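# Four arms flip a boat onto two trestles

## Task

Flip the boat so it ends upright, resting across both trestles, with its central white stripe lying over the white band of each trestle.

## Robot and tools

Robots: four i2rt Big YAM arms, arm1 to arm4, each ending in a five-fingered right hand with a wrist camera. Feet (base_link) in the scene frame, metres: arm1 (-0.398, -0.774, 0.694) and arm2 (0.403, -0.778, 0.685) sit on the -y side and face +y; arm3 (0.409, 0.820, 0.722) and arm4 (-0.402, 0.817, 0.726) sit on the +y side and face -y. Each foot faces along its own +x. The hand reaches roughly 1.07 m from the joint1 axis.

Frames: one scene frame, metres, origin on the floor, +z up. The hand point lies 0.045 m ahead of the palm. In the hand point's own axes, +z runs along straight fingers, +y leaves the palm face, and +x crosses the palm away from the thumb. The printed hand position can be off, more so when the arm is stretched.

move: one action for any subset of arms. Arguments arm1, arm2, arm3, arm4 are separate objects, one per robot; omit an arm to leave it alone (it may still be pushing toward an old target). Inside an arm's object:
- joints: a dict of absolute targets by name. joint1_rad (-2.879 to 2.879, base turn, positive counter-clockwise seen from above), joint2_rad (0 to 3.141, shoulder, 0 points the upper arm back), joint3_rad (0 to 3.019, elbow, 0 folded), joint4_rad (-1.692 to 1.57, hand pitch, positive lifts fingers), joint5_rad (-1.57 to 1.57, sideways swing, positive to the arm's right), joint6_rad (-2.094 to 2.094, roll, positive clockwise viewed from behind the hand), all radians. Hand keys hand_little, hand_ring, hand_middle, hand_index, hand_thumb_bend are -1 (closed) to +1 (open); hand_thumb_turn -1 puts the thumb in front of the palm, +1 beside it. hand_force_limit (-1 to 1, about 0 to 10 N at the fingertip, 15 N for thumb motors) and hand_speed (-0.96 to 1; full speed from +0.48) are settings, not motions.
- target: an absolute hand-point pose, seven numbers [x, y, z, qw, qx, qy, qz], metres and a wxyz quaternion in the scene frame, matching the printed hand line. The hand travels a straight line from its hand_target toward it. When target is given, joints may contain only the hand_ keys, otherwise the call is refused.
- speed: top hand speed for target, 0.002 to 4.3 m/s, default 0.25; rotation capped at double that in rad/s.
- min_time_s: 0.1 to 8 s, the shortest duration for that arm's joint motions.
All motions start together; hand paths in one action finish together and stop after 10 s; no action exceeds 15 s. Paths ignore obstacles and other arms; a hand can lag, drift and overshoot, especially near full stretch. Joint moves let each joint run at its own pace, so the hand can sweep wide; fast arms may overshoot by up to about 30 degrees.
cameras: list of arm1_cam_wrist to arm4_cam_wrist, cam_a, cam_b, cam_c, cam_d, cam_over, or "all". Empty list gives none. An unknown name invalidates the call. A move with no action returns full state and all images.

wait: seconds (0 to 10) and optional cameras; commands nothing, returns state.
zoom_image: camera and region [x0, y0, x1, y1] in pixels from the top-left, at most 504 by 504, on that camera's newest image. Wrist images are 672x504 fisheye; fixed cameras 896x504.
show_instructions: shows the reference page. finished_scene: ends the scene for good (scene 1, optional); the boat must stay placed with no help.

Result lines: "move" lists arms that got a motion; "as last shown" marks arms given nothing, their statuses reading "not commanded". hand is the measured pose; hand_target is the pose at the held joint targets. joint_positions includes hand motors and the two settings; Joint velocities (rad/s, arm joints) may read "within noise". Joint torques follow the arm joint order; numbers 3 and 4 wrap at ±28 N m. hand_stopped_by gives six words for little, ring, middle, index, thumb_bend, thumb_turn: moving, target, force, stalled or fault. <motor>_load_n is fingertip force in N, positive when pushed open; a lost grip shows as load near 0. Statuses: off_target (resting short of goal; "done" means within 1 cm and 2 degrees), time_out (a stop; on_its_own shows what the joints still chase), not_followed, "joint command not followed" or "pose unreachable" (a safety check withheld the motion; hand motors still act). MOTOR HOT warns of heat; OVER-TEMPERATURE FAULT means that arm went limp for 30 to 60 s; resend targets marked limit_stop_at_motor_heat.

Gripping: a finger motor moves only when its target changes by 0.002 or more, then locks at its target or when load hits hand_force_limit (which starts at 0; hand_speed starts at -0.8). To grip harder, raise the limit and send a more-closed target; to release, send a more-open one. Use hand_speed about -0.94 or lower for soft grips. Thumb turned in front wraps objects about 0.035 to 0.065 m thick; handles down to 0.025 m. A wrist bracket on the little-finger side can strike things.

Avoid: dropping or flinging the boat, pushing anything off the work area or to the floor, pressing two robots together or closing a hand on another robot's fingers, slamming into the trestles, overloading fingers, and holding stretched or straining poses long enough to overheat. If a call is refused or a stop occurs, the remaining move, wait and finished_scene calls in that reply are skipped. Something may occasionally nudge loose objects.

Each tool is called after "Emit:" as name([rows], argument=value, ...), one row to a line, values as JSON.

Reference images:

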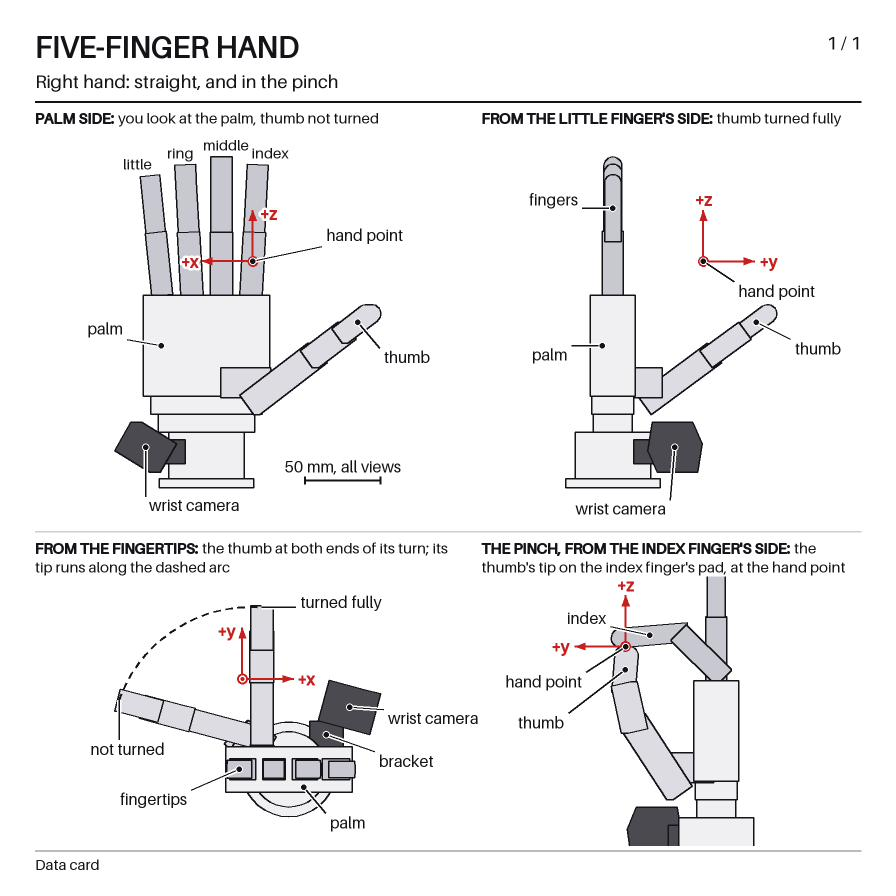

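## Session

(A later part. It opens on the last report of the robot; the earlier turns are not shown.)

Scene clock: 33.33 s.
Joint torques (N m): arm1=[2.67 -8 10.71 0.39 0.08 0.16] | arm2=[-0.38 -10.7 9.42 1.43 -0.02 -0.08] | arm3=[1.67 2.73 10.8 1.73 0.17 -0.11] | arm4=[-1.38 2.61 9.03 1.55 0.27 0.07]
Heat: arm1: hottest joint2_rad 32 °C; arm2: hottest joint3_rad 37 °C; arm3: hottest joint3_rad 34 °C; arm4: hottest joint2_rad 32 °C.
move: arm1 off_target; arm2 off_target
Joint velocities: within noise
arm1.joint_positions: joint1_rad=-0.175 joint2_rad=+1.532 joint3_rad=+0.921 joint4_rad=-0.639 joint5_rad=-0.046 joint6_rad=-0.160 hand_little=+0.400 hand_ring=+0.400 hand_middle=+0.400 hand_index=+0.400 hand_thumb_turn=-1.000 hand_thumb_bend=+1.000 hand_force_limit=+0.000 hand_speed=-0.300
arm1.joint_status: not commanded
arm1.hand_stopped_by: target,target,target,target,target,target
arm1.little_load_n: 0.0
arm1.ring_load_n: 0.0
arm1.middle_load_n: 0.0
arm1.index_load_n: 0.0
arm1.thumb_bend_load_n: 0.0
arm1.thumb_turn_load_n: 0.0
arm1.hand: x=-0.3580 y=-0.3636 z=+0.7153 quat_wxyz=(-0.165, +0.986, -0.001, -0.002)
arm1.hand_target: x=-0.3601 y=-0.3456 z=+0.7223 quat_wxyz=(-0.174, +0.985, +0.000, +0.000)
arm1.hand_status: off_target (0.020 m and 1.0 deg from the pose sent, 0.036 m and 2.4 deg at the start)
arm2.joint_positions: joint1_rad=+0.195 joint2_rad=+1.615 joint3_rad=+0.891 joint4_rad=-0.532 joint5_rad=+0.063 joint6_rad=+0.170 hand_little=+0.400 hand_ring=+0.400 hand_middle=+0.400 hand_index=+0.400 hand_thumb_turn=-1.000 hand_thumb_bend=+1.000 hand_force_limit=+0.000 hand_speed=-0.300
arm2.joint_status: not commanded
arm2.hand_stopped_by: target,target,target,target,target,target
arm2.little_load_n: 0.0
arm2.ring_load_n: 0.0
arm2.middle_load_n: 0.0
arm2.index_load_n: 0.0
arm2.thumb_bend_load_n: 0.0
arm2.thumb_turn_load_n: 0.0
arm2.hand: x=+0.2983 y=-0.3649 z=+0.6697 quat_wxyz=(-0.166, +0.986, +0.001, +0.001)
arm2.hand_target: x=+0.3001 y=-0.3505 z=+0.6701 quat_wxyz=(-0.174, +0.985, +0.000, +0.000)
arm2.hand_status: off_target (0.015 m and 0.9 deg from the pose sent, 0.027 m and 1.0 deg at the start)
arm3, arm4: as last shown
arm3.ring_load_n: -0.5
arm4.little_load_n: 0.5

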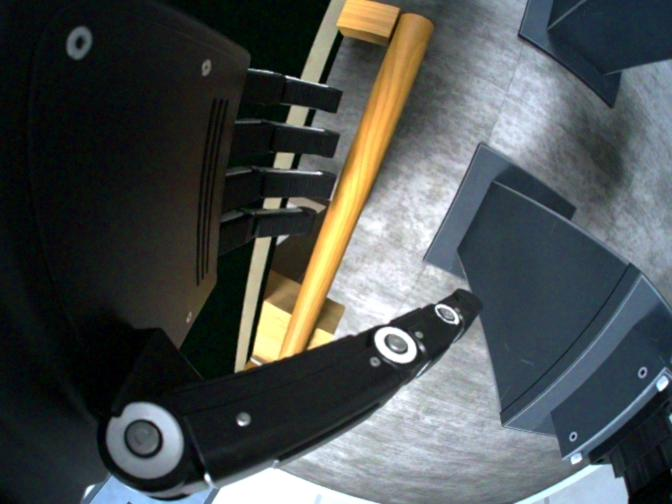

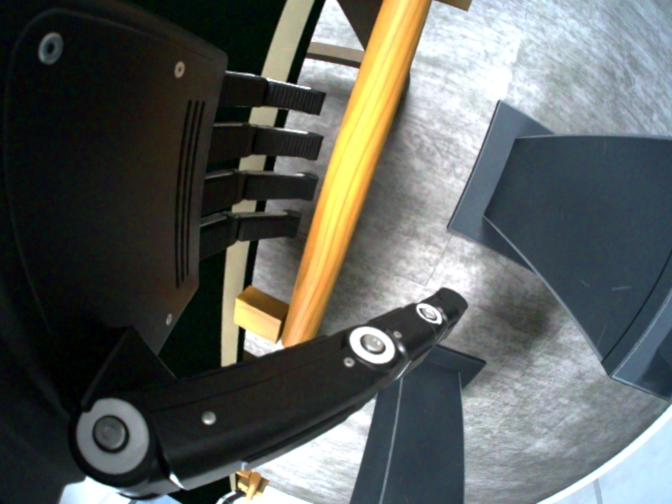

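Emit:
move(arm1={"target": [-0.36, -0.345, 0.675, 0.1736, -0.9848, 0, 0], "speed": 0.08}, arm2={"target": [0.30, -0.350, 0.64, 0.1736, -0.9848, 0, 0], "speed": 0.08}, cameras=["arm1_cam_wrist", "arm2_cam_wrist", "cam_a", "cam_b"])

Emit:
zoom_image(camera="cam_a", region=[560, 170, 740, 390])

Emit:
zoom_image(camera="cam_b", region=[160, 200, 380, 430])

Scene clock: 35.27 s.
Joint torques (N m): arm1=[3.08 -8.41 6.56 1.31 0.04 0.13] | arm2=[-0.32 -10.23 7.43 2.78 0 -0.14] | arm3=[1.61 2.67 10.81 1.74 0.17 -0.11] | arm4=[-1.26 1.9 8.79 1.74 0.28 0.09]
Heat: arm1: hottest joint2_rad 32 °C; arm2: hottest joint3_rad 37 °C; arm3: hottest joint3_rad 34 °C; arm4: hottest joint2_rad 32 °C.
move: arm1 off_target; arm2 off_target
Joint velocities: within noise
arm1.joint_positions: joint1_rad=-0.175 joint2_rad=+1.614 joint3_rad=+0.921 joint4_rad=-0.527 joint5_rad=-0.046 joint6_rad=-0.160 hand_little=+0.400 hand_ring=+0.400 hand_middle=+0.400 hand_index=+0.400 hand_thumb_turn=-1.000 hand_thumb_bend=+1.000 hand_force_limit=+0.000 hand_speed=-0.300
arm1.joint_status: not commanded
arm1.hand_stopped_by: target,target,target,target,target,target
arm1.little_load_n: -0.5
arm1.ring_load_n: 0.0
arm1.middle_load_n: 0.0
arm1.index_load_n: 0.0
arm1.thumb_bend_load_n: 0.0
arm1.thumb_turn_load_n: 0.0
arm1.hand: x=-0.3549 y=-0.3435 z=+0.6854 quat_wxyz=(-0.179, +0.984, -0.001, +0.001)
arm1.hand_target: x=-0.3599 y=-0.3453 z=+0.6753 quat_wxyz=(-0.174, +0.985, +0.000, +0.000)
arm1.hand_status: off_target (0.012 m and 0.7 deg from the pose sent, 0.044 m and 1.0 deg at the start)
arm2.joint_positions: joint1_rad=+0.195 joint2_rad=+1.663 joint3_rad=+0.883 joint4_rad=-0.483 joint5_rad=+0.061 joint6_rad=+0.170 hand_little=+0.400 hand_ring=+0.400 hand_middle=+0.400 hand_index=+0.400 hand_thumb_turn=-1.000 hand_thumb_bend=+1.000 hand_force_limit=+0.000 hand_speed=-0.300
arm2.joint_status: not commanded
arm2.hand_stopped_by: target,target,target,target,target,target
arm2.little_load_n: -1.0
arm2.ring_load_n: -1.0
arm2.middle_load_n: -0.5
arm2.index_load_n: 0.0
arm2.thumb_bend_load_n: 0.0
arm2.thumb_turn_load_n: 0.0
arm2.hand: x=+0.2975 y=-0.3633 z=+0.6498 quat_wxyz=(-0.162, +0.987, +0.001, +0.001)
arm2.hand_target: x=+0.3002 y=-0.3507 z=+0.6406 quat_wxyz=(-0.173, +0.985, +0.000, +0.000)
arm2.hand_status: off_target (0.017 m and 1.3 deg from the pose sent, 0.033 m and 0.9 deg at the start)
arm3, arm4: as last shown
arm3.ring_load_n: 0.0
arm4.little_load_n: 0.0

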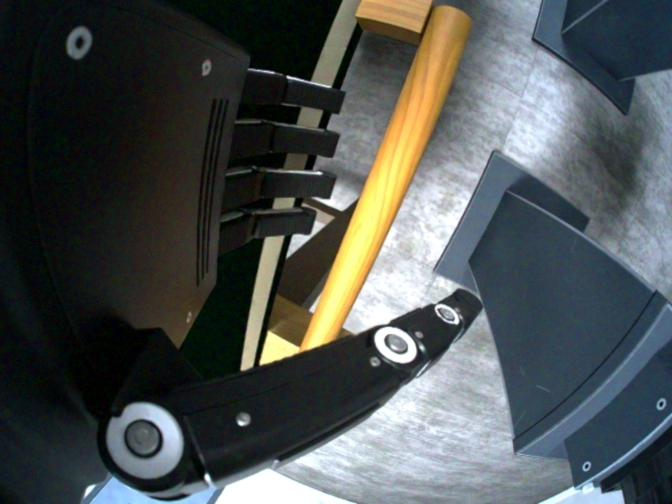

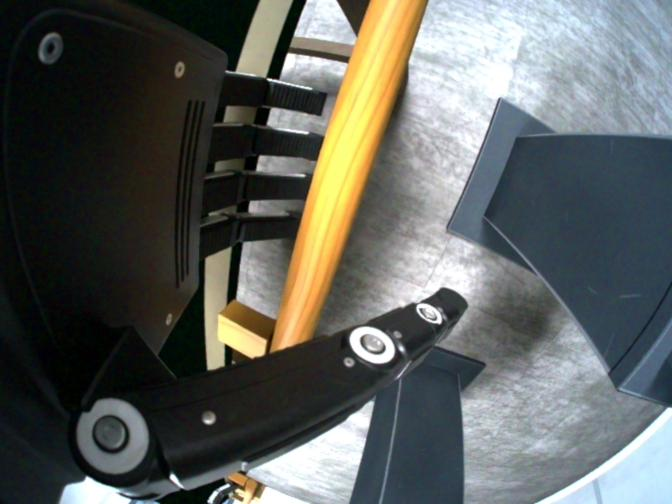

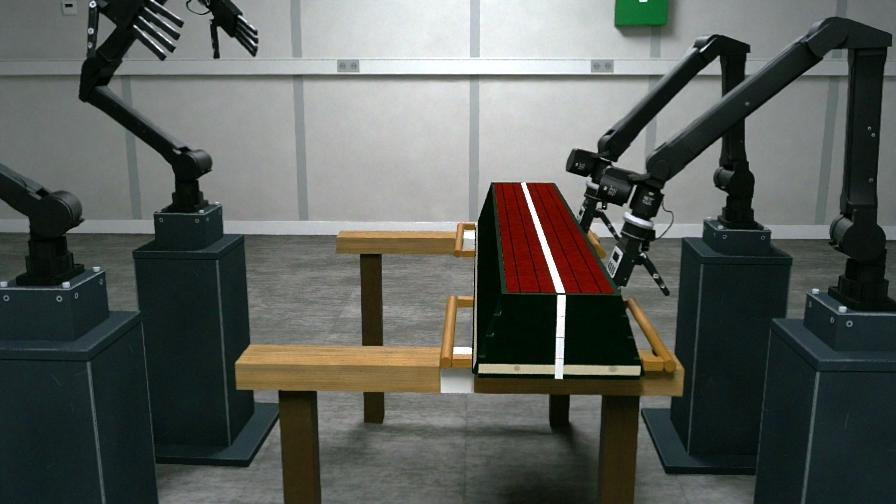

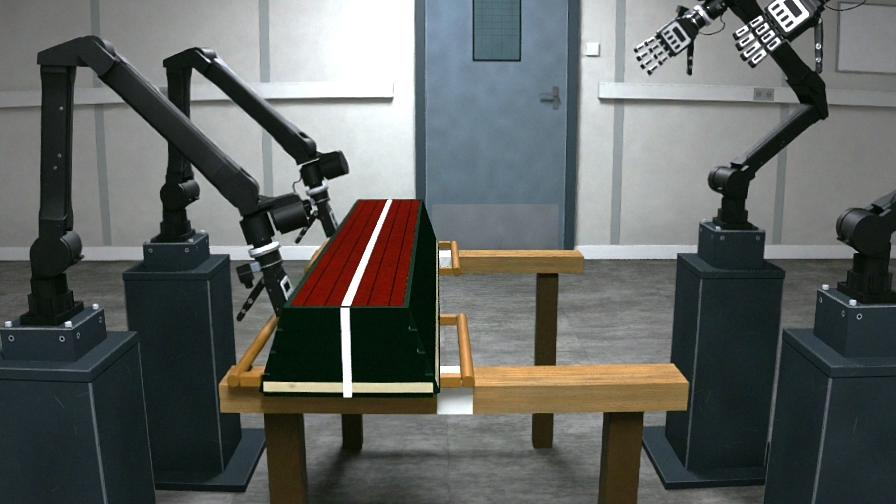

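Scaled by 2.291.

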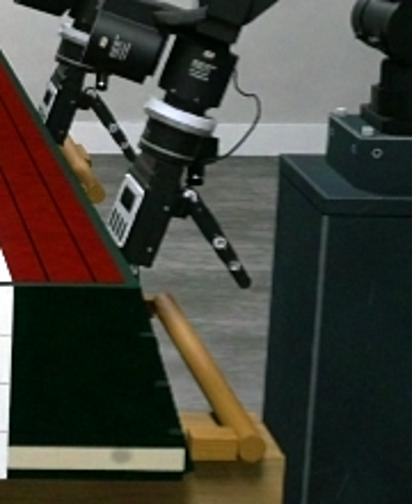

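Scaled by 2.191.

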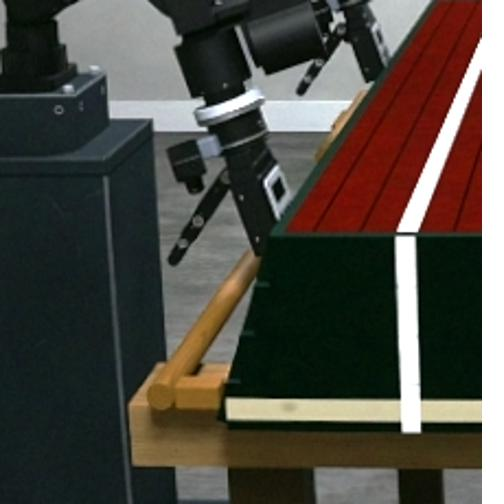

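Emit:
move(arm1={"target": [-0.36, -0.366, 0.67, 0.1736, -0.9848, 0, 0], "speed": 0.08}, arm2={"target": [0.30, -0.353, 0.615, 0.1736, -0.9848, 0, 0], "speed": 0.08}, cameras=["arm1_cam_wrist", "arm2_cam_wrist"])

Scene clock: 36.67 s.
Joint torques (N m): arm1=[2.32 -10.52 6.01 1.17 -0.02 0.09] | arm2=[0.15 -11.22 7.32 2.86 0.03 -0.08] | arm3=[1.67 2.78 10.78 1.76 0.17 -0.11] | arm4=[-1.26 2.37 8.76 1.81 0.28 0.14]
Heat: arm1: hottest joint2_rad 32 °C; arm2: hottest joint3_rad 37 °C; arm3: hottest joint3_rad 34 °C; arm4: hottest joint2_rad 32 °C.
move: arm1 done; arm2 off_target
Joint velocities: within noise
arm1.joint_positions: joint1_rad=-0.175 joint2_rad=+1.611 joint3_rad=+0.861 joint4_rad=-0.494 joint5_rad=-0.046 joint6_rad=-0.160 hand_little=+0.400 hand_ring=+0.400 hand_middle=+0.400 hand_index=+0.400 hand_thumb_turn=-1.000 hand_thumb_bend=+1.000 hand_force_limit=+0.000 hand_speed=-0.300
arm1.joint_status: not commanded
arm1.hand_stopped_by: target,target,target,target,target,target
arm1.little_load_n: 0.0
arm1.ring_load_n: 0.0
arm1.middle_load_n: 0.0
arm1.index_load_n: 0.0
arm1.thumb_bend_load_n: 0.0
arm1.thumb_turn_load_n: 0.0
arm1.hand: x=-0.3588 y=-0.3652 z=+0.6687 quat_wxyz=(-0.168, +0.986, -0.001, -0.001)
arm1.hand_target: x=-0.3600 y=-0.3660 z=+0.6700 quat_wxyz=(-0.174, +0.985, +0.000, +0.000)
arm1.hand_status: done (0.002 m and 0.7 deg from the pose sent, 0.028 m and 0.7 deg at the start)
arm2.joint_positions: joint1_rad=+0.195 joint2_rad=+1.726 joint3_rad=+0.854 joint4_rad=-0.407 joint5_rad=+0.061 joint6_rad=+0.170 hand_little=+0.400 hand_ring=+0.400 hand_middle=+0.400 hand_index=+0.400 hand_thumb_turn=-1.000 hand_thumb_bend=+1.000 hand_force_limit=+0.000 hand_speed=-0.300
arm2.joint_status: not commanded
arm2.hand_stopped_by: target,target,target,target,target,target
arm2.little_load_n: -0.5
arm2.ring_load_n: -0.5
arm2.middle_load_n: -0.5
arm2.index_load_n: 0.0
arm2.thumb_bend_load_n: 0.0
arm2.thumb_turn_load_n: 0.0
arm2.hand: x=+0.2987 y=-0.3699 z=+0.6182 quat_wxyz=(-0.155, +0.988, +0.001, +0.002)
arm2.hand_target: x=+0.3002 y=-0.3535 z=+0.6157 quat_wxyz=(-0.173, +0.985, +0.000, +0.000)
arm2.hand_status: off_target (0.017 m and 2.2 deg from the pose sent, 0.036 m and 1.3 deg at the start)
arm3, arm4: as last shown

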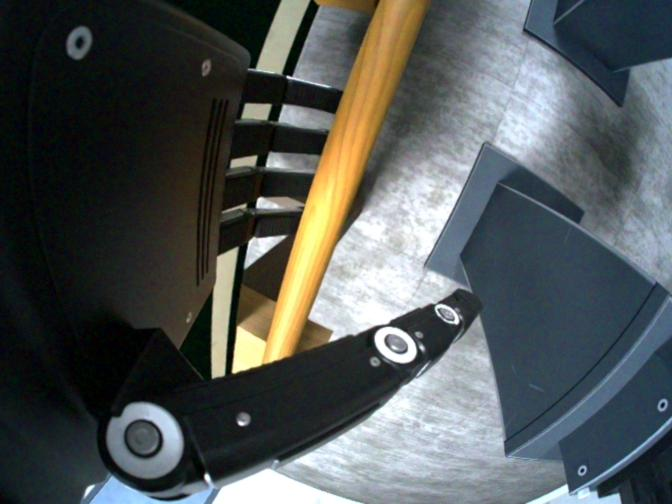

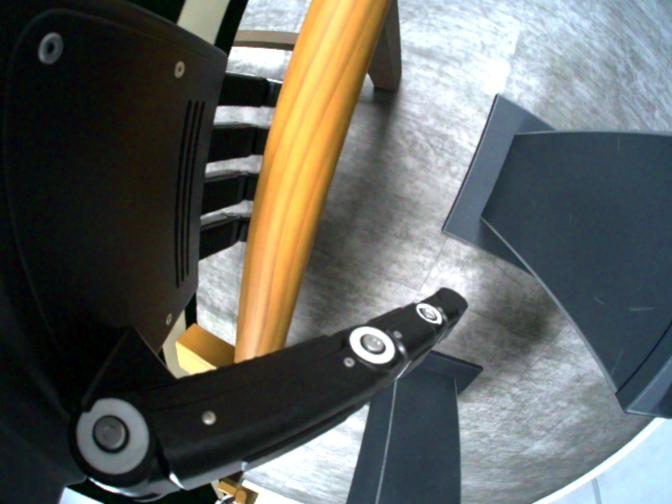

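Emit:
move(arm1={"target": [-0.36, -0.366, 0.615, 0.1736, -0.9848, 0, 0], "speed": 0.08}, arm2={"target": [0.30, -0.353, 0.608, 0.1736, -0.9848, 0, 0], "speed": 0.08}, cameras=["arm1_cam_wrist", "arm2_cam_wrist", "cam_a"])

Scene clock: 38.73 s.
Joint torques (N m): arm1=[2.67 -8.7 5.6 1.13 -0.03 0.06] | arm2=[-1.38 -11.05 7.28 2.96 0.06 -0.12] | arm3=[1.61 2.73 10.81 1.74 0.17 -0.11] | arm4=[-1.49 1.44 8.92 1.7 0.28 0.03]
Heat: arm1: hottest joint2_rad 32 °C; arm2: hottest joint3_rad 37 °C; arm3: hottest joint3_rad 34 °C; arm4: hottest joint2_rad 32 °C.
move: arm1 done; arm2 off_target
Joint velocities: within noise
arm1.joint_positions: joint1_rad=-0.175 joint2_rad=+1.704 joint3_rad=+0.817 joint4_rad=-0.330 joint5_rad=-0.046 joint6_rad=-0.160 hand_little=+0.400 hand_ring=+0.400 hand_middle=+0.400 hand_index=+0.400 hand_thumb_turn=-1.000 hand_thumb_bend=+1.000 hand_force_limit=+0.000 hand_speed=-0.300
arm1.joint_status: not commanded
arm1.hand_stopped_by: target,target,target,target,target,target
arm1.little_load_n: 0.0
arm1.ring_load_n: 0.0
arm1.middle_load_n: 0.0
arm1.index_load_n: 0.0
arm1.thumb_bend_load_n: 0.0
arm1.thumb_turn_load_n: 0.0
arm1.hand: x=-0.3587 y=-0.3615 z=+0.6241 quat_wxyz=(-0.180, +0.984, -0.001, +0.001)
arm1.hand_target: x=-0.3600 y=-0.3661 z=+0.6153 quat_wxyz=(-0.174, +0.985, +0.000, +0.000)
arm1.hand_status: done (0.010 m and 0.8 deg from the pose sent, 0.054 m and 0.7 deg at the start)
arm2.joint_positions: joint1_rad=+0.195 joint2_rad=+1.737 joint3_rad=+0.848 joint4_rad=-0.390 joint5_rad=+0.061 joint6_rad=+0.170 hand_little=+0.400 hand_ring=+0.400 hand_middle=+0.400 hand_index=+0.400 hand_thumb_turn=-1.000 hand_thumb_bend=+1.000 hand_force_limit=+0.000 hand_speed=-0.300
arm2.joint_status: not commanded
arm2.hand_stopped_by: target,target,target,target,target,target
arm2.little_load_n: -0.5
arm2.ring_load_n: -0.5
arm2.middle_load_n: 0.0
arm2.index_load_n: 0.0
arm2.thumb_bend_load_n: 0.0
arm2.thumb_turn_load_n: 0.0
arm2.hand: x=+0.2988 y=-0.3703 z=+0.6129 quat_wxyz=(-0.155, +0.988, +0.001, +0.002)
arm2.hand_target: x=+0.3002 y=-0.3536 z=+0.6088 quat_wxyz=(-0.173, +0.985, +0.000, +0.000)
arm2.hand_status: off_target (0.018 m and 2.2 deg from the pose sent, 0.020 m and 2.2 deg at the start)
arm3.joint_positions: joint1_rad=-0.095 joint2_rad=+0.617 joint3_rad=+1.417 joint4_rad=-1.504 joint5_rad=+0.251 joint6_rad=-0.983 hand_little=+1.000 hand_ring=+1.000 hand_middle=+1.000 hand_index=+1.000 hand_thumb_turn=+1.000 hand_thumb_bend=+1.000 hand_force_limit=+0.000 hand_speed=-0.800
arm3.joint_status: not commanded
arm3.hand_stopped_by: target,target,target,target,target,target
arm3.little_load_n: 0.0
arm3.ring_load_n: 0.0
arm3.middle_load_n: 0.0
arm3.index_load_n: 0.0
arm3.thumb_bend_load_n: 0.0
arm3.thumb_turn_load_n: 0.0
arm3.hand: x=+0.3032 y=+0.6545 z=+1.1895 quat_wxyz=(+0.311, +0.326, -0.844, +0.292)
arm3.hand_target: x=+0.3031 y=+0.6546 z=+1.1989 quat_wxyz=(+0.317, +0.323, -0.839, +0.302)
arm3.hand_status: not commanded
arm4.joint_positions: joint1_rad=+0.249 joint2_rad=+0.620 joint3_rad=+1.390 joint4_rad=-1.453 joint5_rad=+0.283 joint6_rad=-1.394 hand_little=+1.000 hand_ring=+1.000 hand_middle=+1.000 hand_index=+1.000 hand_thumb_turn=+1.000 hand_thumb_bend=+1.000 hand_force_limit=+0.000 hand_speed=-0.800
arm4.joint_status: not commanded
arm4.hand_stopped_by: target,target,target,target,target,target
arm4.little_load_n: 0.0
arm4.ring_load_n: 0.0
arm4.middle_load_n: -0.5
arm4.index_load_n: 0.0
arm4.thumb_bend_load_n: 0.0
arm4.thumb_turn_load_n: 0.0
arm4.hand: x=-0.4552 y=+0.6060 z=+1.2123 quat_wxyz=(+0.343, +0.611, -0.654, +0.285)
arm4.hand_target: x=-0.4552 y=+0.6063 z=+1.2223 quat_wxyz=(+0.348, +0.606, -0.652, +0.295)
arm4.hand_status: not commanded

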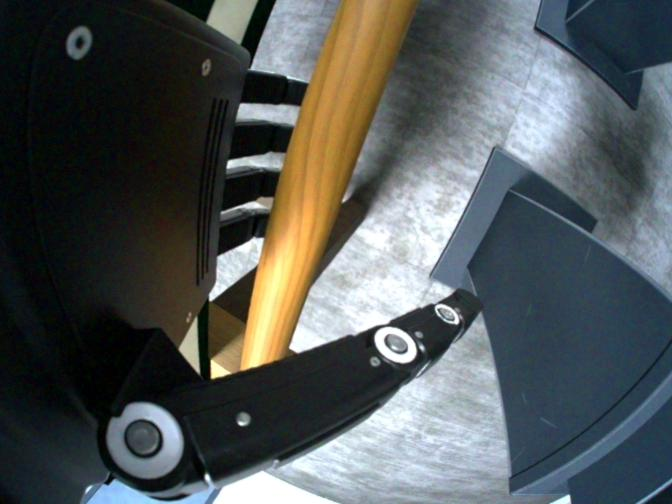

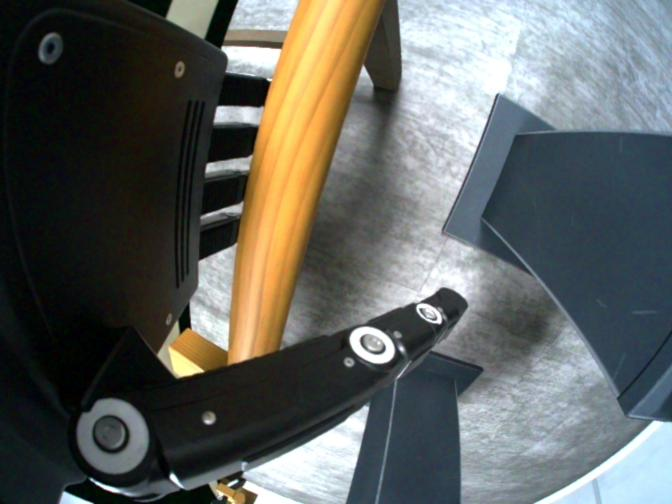

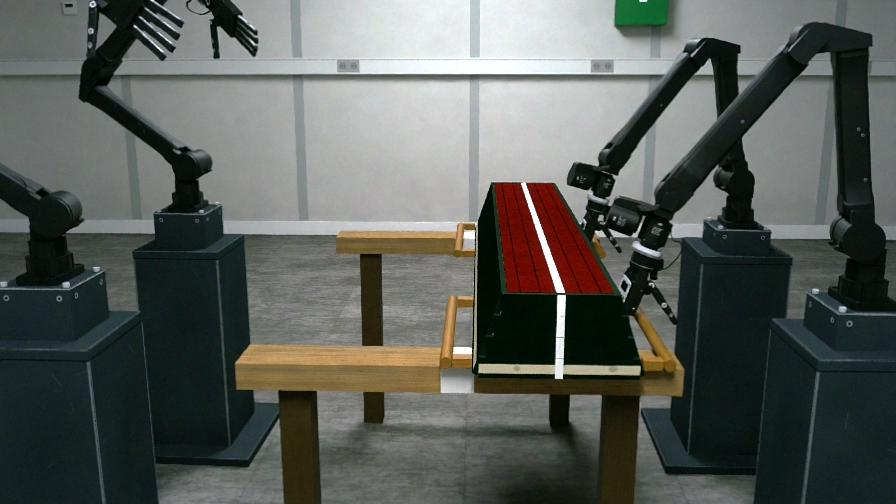

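Emit:
move(arm1={"target": [-0.36, -0.373, 0.603, 0.1736, -0.9848, 0, 0], "speed": 0.08}, arm2={"joints": {"hand_little": -1, "hand_ring": -1, "hand_middle": -1, "hand_index": -1, "hand_speed": -0.85, "hand_force_limit": 0.2}}, cameras=["arm1_cam_wrist", "arm2_cam_wrist", "cam_a"])

Scene clock: 42.83 s.
Joint torques (N m): arm1=[1.73 -9 5.05 1.06 -0.08 0.04] | arm2=[-0.91 -14.56 7.08 1.92 0.17 -0.08] | arm3=[1.55 2.73 10.81 1.74 0.17 -0.11] | arm4=[-1.44 1.55 8.85 1.8 0.29 0.09]
Heat: arm1: hottest joint2_rad 32 °C; arm2: hottest joint3_rad 37 °C; arm3: hottest joint3_rad 34 °C; arm4: hottest joint2_rad 32 °C.
move: arm1 off_target; arm2 done
Joint velocities: within noise
arm1.joint_positions: joint1_rad=-0.175 joint2_rad=+1.720 joint3_rad=+0.792 joint4_rad=-0.287 joint5_rad=-0.046 joint6_rad=-0.160 hand_little=+0.400 hand_ring=+0.400 hand_middle=+0.400 hand_index=+0.400 hand_thumb_turn=-1.000 hand_thumb_bend=+1.000 hand_force_limit=+0.000 hand_speed=-0.300
arm1.joint_status: not commanded
arm1.hand_stopped_by: target,target,target,target,target,target
arm1.little_load_n: 0.0
arm1.ring_load_n: 0.0
arm1.middle_load_n: 0.0
arm1.index_load_n: 0.0
arm1.thumb_bend_load_n: 0.0
arm1.thumb_turn_load_n: 0.0
arm1.hand: x=-0.3598 y=-0.3669 z=+0.6128 quat_wxyz=(-0.182, +0.983, -0.001, +0.002)
arm1.hand_target: x=-0.3600 y=-0.3731 z=+0.6034 quat_wxyz=(-0.174, +0.985, +0.000, +0.000)
arm1.hand_status: off_target (0.012 m and 0.9 deg from the pose sent, 0.024 m and 0.8 deg at the start)
arm2.joint_positions: joint1_rad=+0.195 joint2_rad=+1.779 joint3_rad=+0.844 joint4_rad=-0.368 joint5_rad=+0.059 joint6_rad=+0.170 hand_little=-1.000 hand_ring=-0.999 hand_middle=-1.000 hand_index=-1.000 hand_thumb_turn=-1.000 hand_thumb_bend=+1.000 hand_force_limit=+0.200 hand_speed=-0.850
arm2.joint_status: all done
arm2.hand_stopped_by: target,target,target,target,target,target
arm2.little_load_n: 1.5
arm2.ring_load_n: 3.5
arm2.middle_load_n: 2.0
arm2.index_load_n: 0.5
arm2.thumb_bend_load_n: 0.0
arm2.thumb_turn_load_n: 0.0
arm2.hand: x=+0.2993 y=-0.3759 z=+0.5956 quat_wxyz=(-0.143, +0.990, +0.002, +0.003)
arm2.hand_target: x=+0.3002 y=-0.3537 z=+0.6088 quat_wxyz=(-0.173, +0.985, +0.000, +0.000)
arm2.hand_status: not commanded
arm3, arm4: as last shown
arm4.middle_load_n: 0.0

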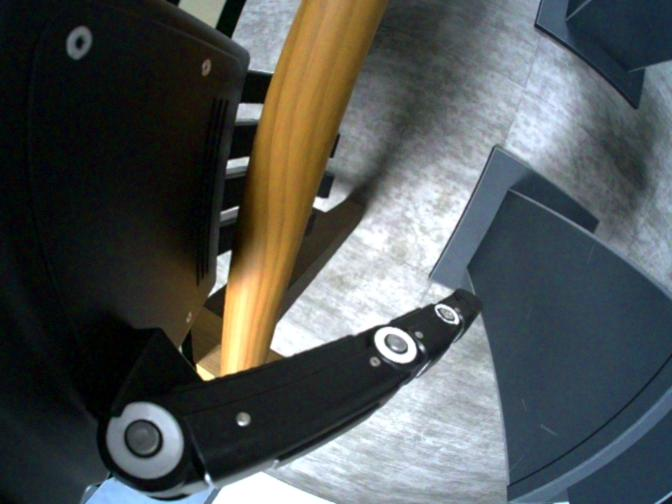

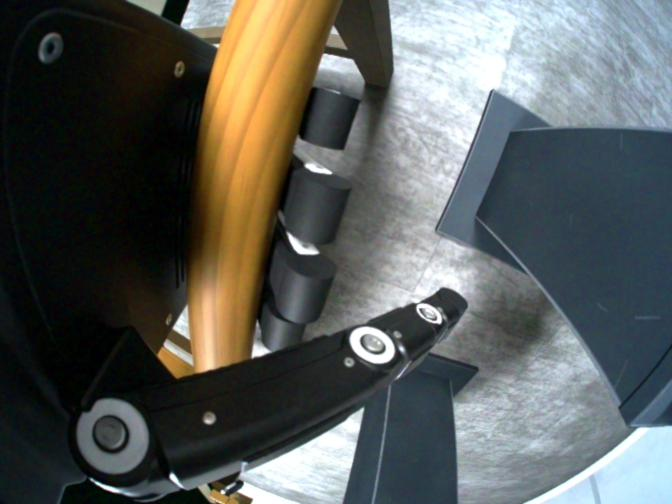

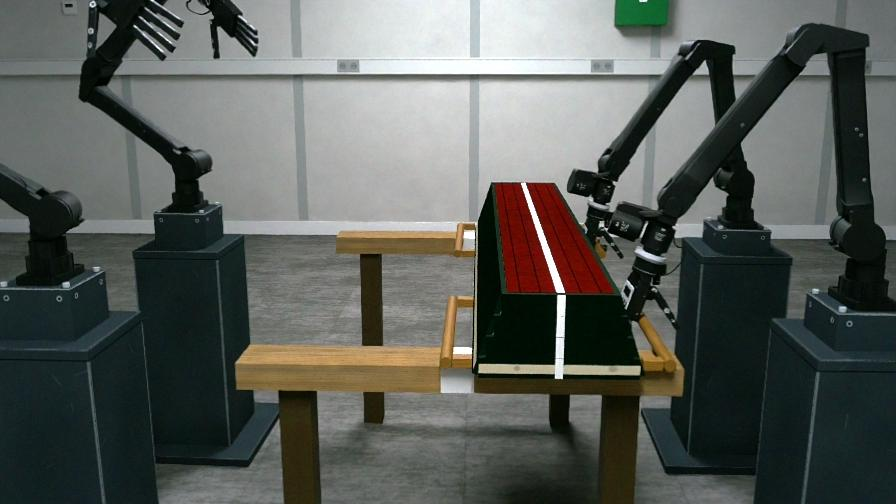

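Emit:
move(arm1={"joints": {"hand_little": -1, "hand_ring": -1, "hand_middle": -1, "hand_index": -1, "hand_speed": -0.85, "hand_force_limit": 0.2}}, cameras=["arm1_cam_wrist", "arm2_cam_wrist", "cam_a"])

Scene clock: 47.10 s.
Joint torques (N m): arm1=[2.67 -9.88 5.09 0.79 -0.06 -0.17] | arm2=[-0.26 -15.03 7.38 1.99 0.16 -0.08] | arm3=[1.61 2.73 10.8 1.74 0.17 -0.11] | arm4=[-1.2 1.73 8.99 1.46 0.27 0.11]
Heat: arm1: hottest joint2_rad 32 °C; arm2: hottest joint3_rad 37 °C; arm3: hottest joint3_rad 35 °C; arm4: hottest joint2_rad 32 °C.
move: arm1 done
Joint velocities: within noise
arm1.joint_positions: joint1_rad=-0.178 joint2_rad=+1.742 joint3_rad=+0.789 joint4_rad=-0.277 joint5_rad=-0.046 joint6_rad=-0.138 hand_little=-0.999 hand_ring=-0.989 hand_middle=-1.000 hand_index=-1.000 hand_thumb_turn=-1.000 hand_thumb_bend=+1.000 hand_force_limit=+0.200 hand_speed=-0.850
arm1.joint_status: all done
arm1.hand_stopped_by: target,force,target,target,target,target
arm1.little_load_n: 5.0
arm1.ring_load_n: 2.5
arm1.middle_load_n: 2.5
arm1.index_load_n: 0.0
arm1.thumb_bend_load_n: 0.0
arm1.thumb_turn_load_n: 0.0
arm1.hand: x=-0.3606 y=-0.3698 z=+0.6043 quat_wxyz=(-0.175, +0.985, -0.013, -0.002)
arm1.hand_target: x=-0.3601 y=-0.3732 z=+0.6034 quat_wxyz=(-0.174, +0.985, +0.000, +0.000)
arm1.hand_status: not commanded
arm2, arm3, arm4: as last shown
arm2.ring_load_n: 3.0
arm2.middle_load_n: 1.5

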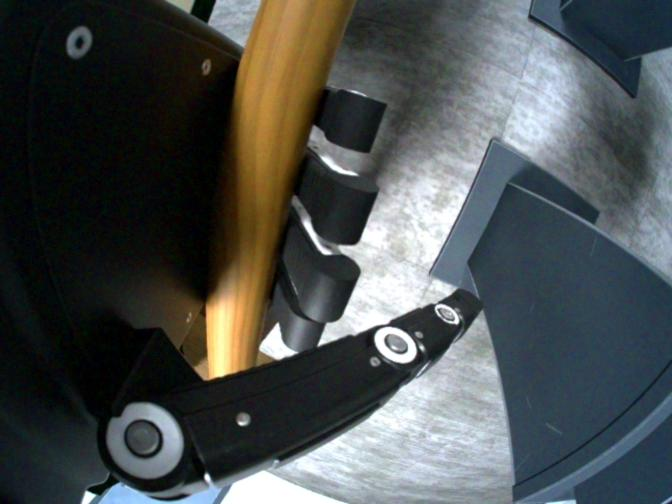

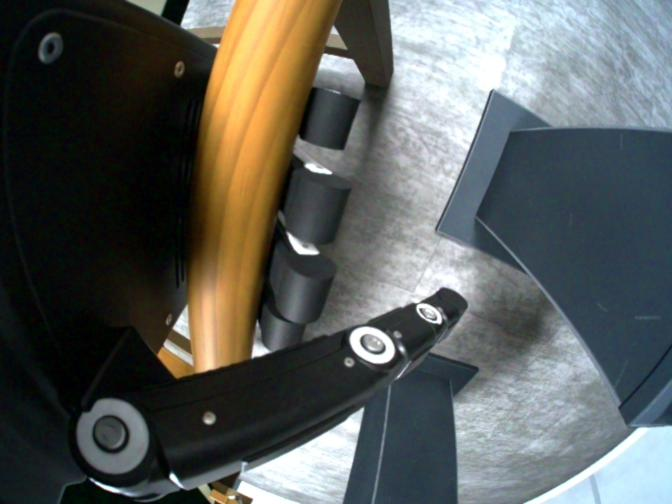

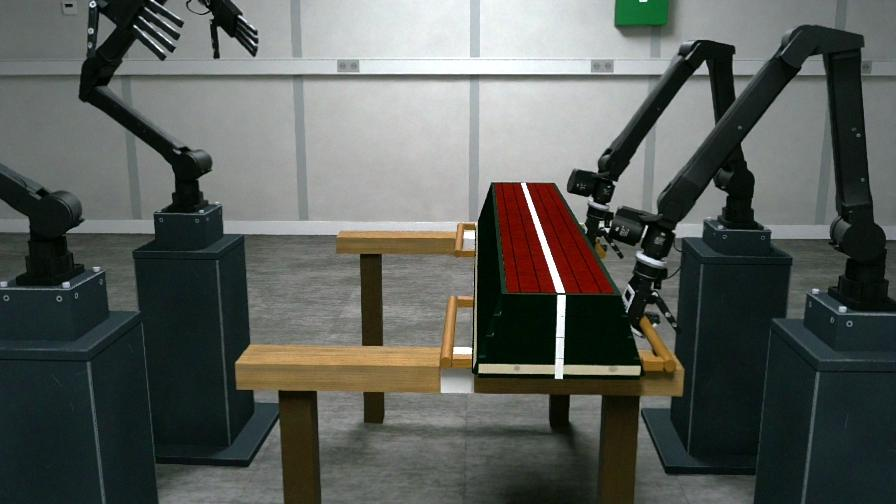

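Emit:
move(arm1={"target": [-0.36, -0.370, 0.640, 0.1736, -0.9848, 0, 0], "speed": 0.06}, arm2={"target": [0.30, -0.352, 0.640, 0.1736, -0.9848, 0, 0], "speed": 0.06}, cameras=["arm1_cam_wrist", "arm2_cam_wrist", "cam_a", "cam_over"])

Scene clock: 51.20 s.
Joint torques (N m): arm1=[2.73 -15.03 6.61 -1.06 -0.17 -0.18] | arm2=[-0.56 -17.55 9.2 0.64 0.16 -0.09] | arm3=[1.61 2.78 10.8 1.73 0.17 -0.11] | arm4=[-1.38 2.02 8.95 1.69 0.27 0.03]
Heat: arm1: hottest joint2_rad 32 °C; arm2: hottest joint3_rad 37 °C; arm3: hottest joint3_rad 35 °C; arm4: hottest joint2_rad 32 °C.
move: arm1 off_target; arm2 off_target
Joint velocities: within noise
arm1.joint_positions: joint1_rad=-0.178 joint2_rad=+1.723 joint3_rad=+0.798 joint4_rad=-0.338 joint5_rad=-0.042 joint6_rad=-0.136 hand_little=-0.999 hand_ring=-0.989 hand_middle=-0.999 hand_index=-1.000 hand_thumb_turn=-1.000 hand_thumb_bend=+1.000 hand_force_limit=+0.200 hand_speed=-0.850
arm1.joint_status: not commanded
arm1.hand_stopped_by: target,force,target,target,target,target
arm1.little_load_n: 2.5
arm1.ring_load_n: 2.5
arm1.middle_load_n: 4.5
arm1.index_load_n: 1.0
arm1.thumb_bend_load_n: 0.0
arm1.thumb_turn_load_n: 0.0
arm1.hand: x=-0.3613 y=-0.3772 z=+0.6120 quat_wxyz=(-0.158, +0.987, -0.015, -0.003)
arm1.hand_target: x=-0.3602 y=-0.3700 z=+0.6383 quat_wxyz=(-0.174, +0.985, +0.000, +0.000)
arm1.hand_status: off_target (0.029 m and 2.5 deg from the pose sent, 0.036 m and 1.6 deg at the start)
arm2.joint_positions: joint1_rad=+0.195 joint2_rad=+1.741 joint3_rad=+0.844 joint4_rad=-0.429 joint5_rad=+0.059 joint6_rad=+0.170 hand_little=-1.000 hand_ring=-0.999 hand_middle=-1.000 hand_index=-1.000 hand_thumb_turn=-1.000 hand_thumb_bend=+1.000 hand_force_limit=+0.200 hand_speed=-0.850
arm2.joint_status: not commanded
arm2.hand_stopped_by: target,target,target,target,target,target
arm2.little_load_n: 1.0
arm2.ring_load_n: 2.5
arm2.middle_load_n: 1.0
arm2.index_load_n: 0.0
arm2.thumb_bend_load_n: 0.0
arm2.thumb_turn_load_n: 0.0
arm2.hand: x=+0.3010 y=-0.3847 z=+0.6090 quat_wxyz=(-0.131, +0.991, +0.002, +0.005)
arm2.hand_target: x=+0.3002 y=-0.3534 z=+0.6400 quat_wxyz=(-0.174, +0.985, +0.000, +0.000)
arm2.hand_status: off_target (0.045 m and 5.0 deg from the pose sent, 0.050 m and 3.6 deg at the start)
arm3, arm4: as last shown
arm3.thumb_bend_load_n: 0.5
arm4.index_load_n: -0.5

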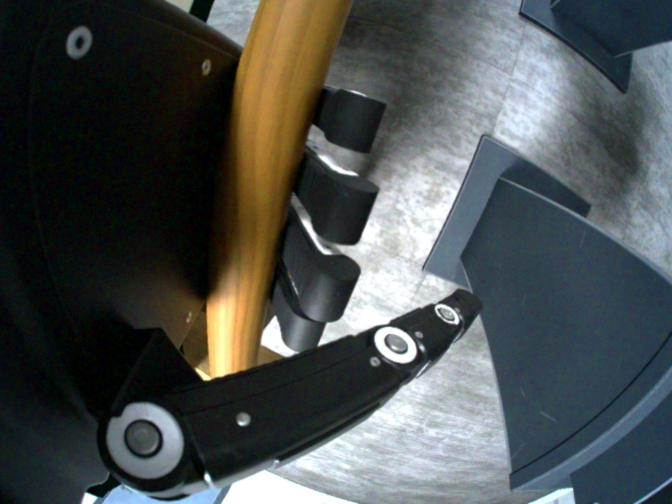

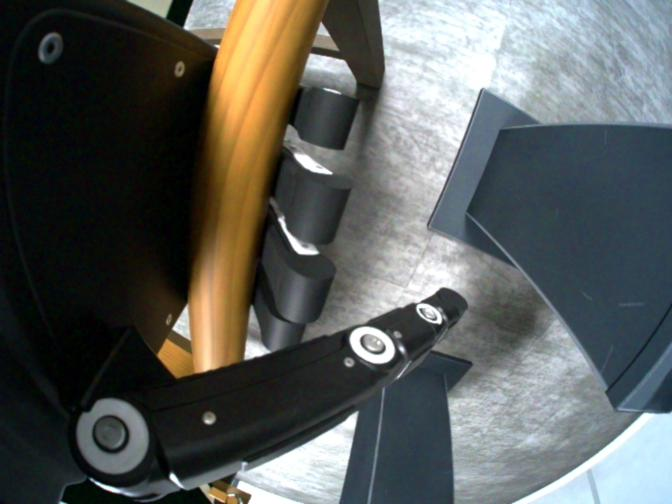

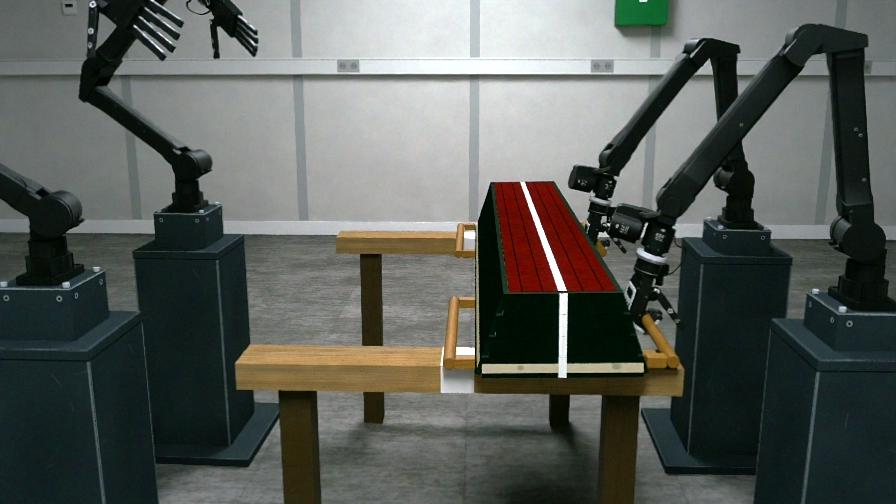

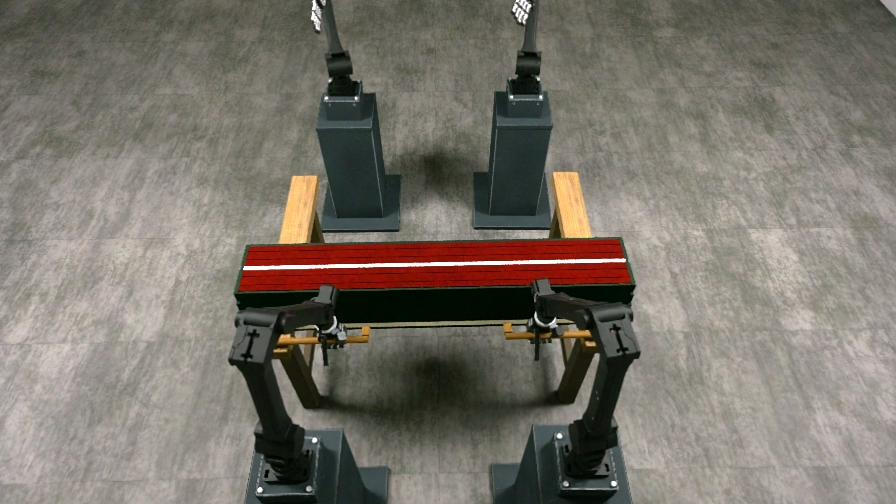

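Emit:
move(arm1={"target": [-0.36, -0.345, 0.69, 0.1736, -0.9848, 0, 0], "speed": 0.06}, arm2={"target": [0.30, -0.34, 0.70, 0.1736, -0.9848, 0, 0], "speed": 0.06}, cameras=["arm1_cam_wrist", "cam_a", "cam_over", "cam_b"])

Scene clock: 53.43 s.
Joint torques (N m): arm1=[3.31 -14.62 10.81 -0.53 -0.2 -0.07] | arm2=[-0.67 -19.78 12.68 -0.1 0.26 -0.08] | arm3=[1.61 2.78 10.82 1.74 0.17 -0.11] | arm4=[-1.32 1.73 8.99 1.74 0.24 0.11]
Heat: arm1: hottest joint2_rad 33 °C; arm2: hottest joint3_rad 37 °C; arm3: hottest joint3_rad 35 °C; arm4: hottest joint2_rad 32 °C.
move: arm1 off_target; arm2 off_target
Joint velocities: within noise
arm1.joint_positions: joint1_rad=-0.178 joint2_rad=+1.664 joint3_rad=+0.863 joint4_rad=-0.521 joint5_rad=-0.038 joint6_rad=-0.136 hand_little=-0.999 hand_ring=-0.989 hand_middle=-0.999 hand_index=-1.000 hand_thumb_turn=-1.000 hand_thumb_bend=+1.000 hand_force_limit=+0.200 hand_speed=-0.850
arm1.joint_status: not commanded
arm1.hand_stopped_by: target,force,target,target,target,target
arm1.little_load_n: 0.5
arm1.ring_load_n: 0.5
arm1.middle_load_n: 4.5
arm1.index_load_n: 2.5
arm1.thumb_bend_load_n: 0.0
arm1.thumb_turn_load_n: 0.0
arm1.hand: x=-0.3606 y=-0.3795 z=+0.6486 quat_wxyz=(-0.129, +0.992, -0.016, -0.005)
arm1.hand_target: x=-0.3606 y=-0.3469 z=+0.6893 quat_wxyz=(-0.174, +0.985, +0.000, +0.000)
arm1.hand_status: off_target (0.054 m and 5.5 deg from the pose sent, 0.084 m and 2.5 deg at the start)
arm2.joint_positions: joint1_rad=+0.192 joint2_rad=+1.678 joint3_rad=+0.900 joint4_rad=-0.591 joint5_rad=+0.058 joint6_rad=+0.170 hand_little=-1.000 hand_ring=-0.999 hand_middle=-0.999 hand_index=-1.000 hand_thumb_turn=-1.000 hand_thumb_bend=+1.000 hand_force_limit=+0.200 hand_speed=-0.850
arm2.joint_status: not commanded
arm2.hand_stopped_by: target,target,target,target,target,target
arm2.little_load_n: 2.0
arm2.ring_load_n: 4.5
arm2.middle_load_n: 2.5
arm2.index_load_n: 0.5
arm2.thumb_bend_load_n: 0.0
arm2.thumb_turn_load_n: 0.0
arm2.hand: x=+0.3022 y=-0.3857 z=+0.6468 quat_wxyz=(-0.111, +0.994, +0.002, +0.009)
arm2.hand_target: x=+0.3005 y=-0.3434 z=+0.6994 quat_wxyz=(-0.174, +0.985, +0.000, +0.001)
arm2.hand_status: off_target (0.070 m and 7.4 deg from the pose sent, 0.101 m and 5.0 deg at the start)
arm3, arm4: as last shown
arm3.thumb_bend_load_n: 0.0
arm4.index_load_n: 0.0
pictures: arm1_cam_wrist, cam_a, cam_b, cam_over

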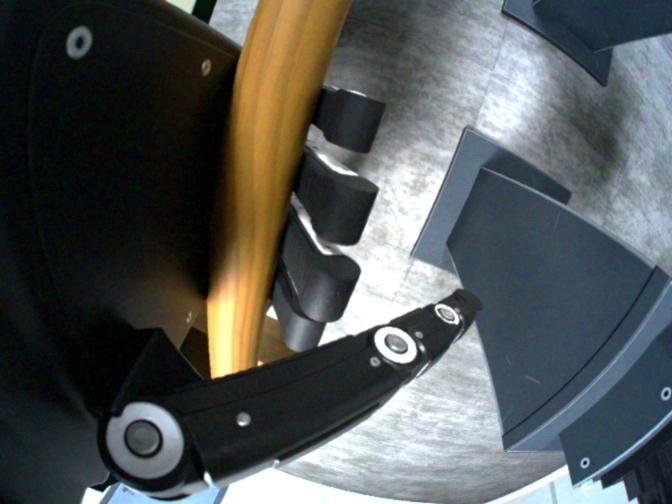

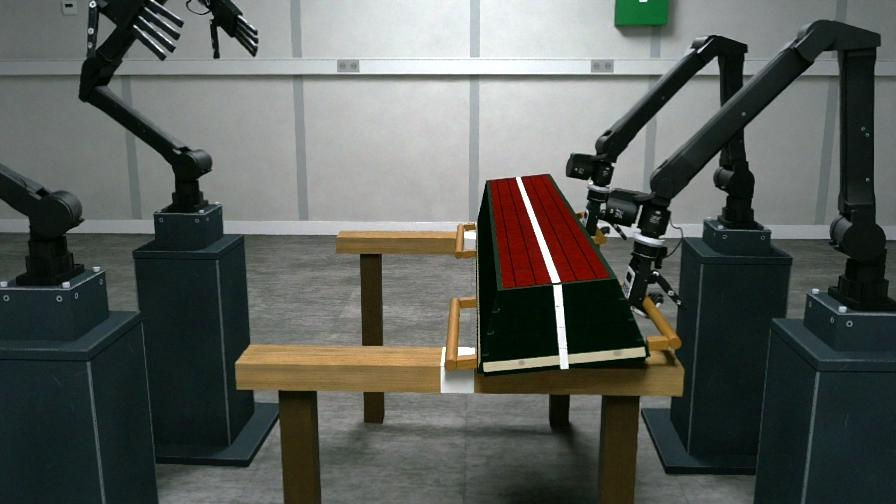

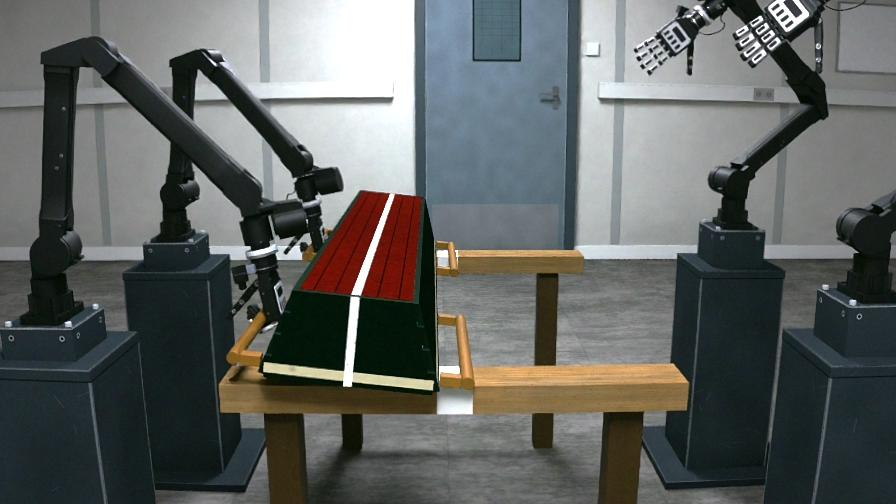

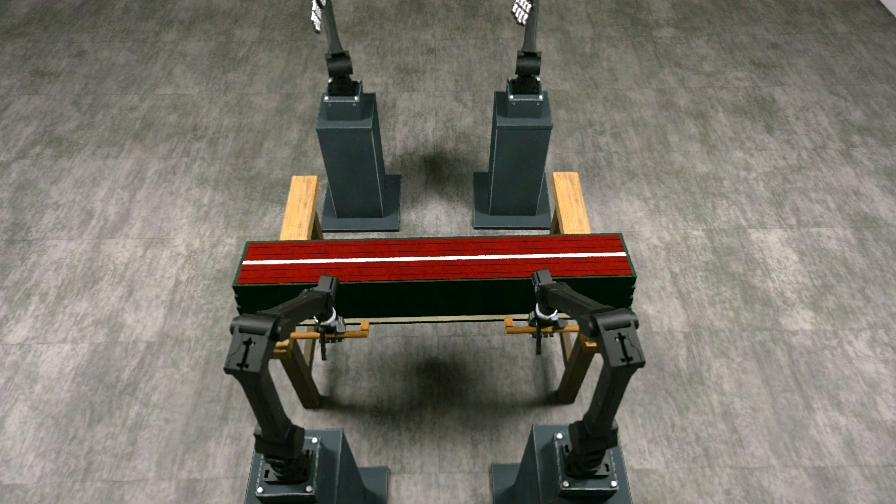

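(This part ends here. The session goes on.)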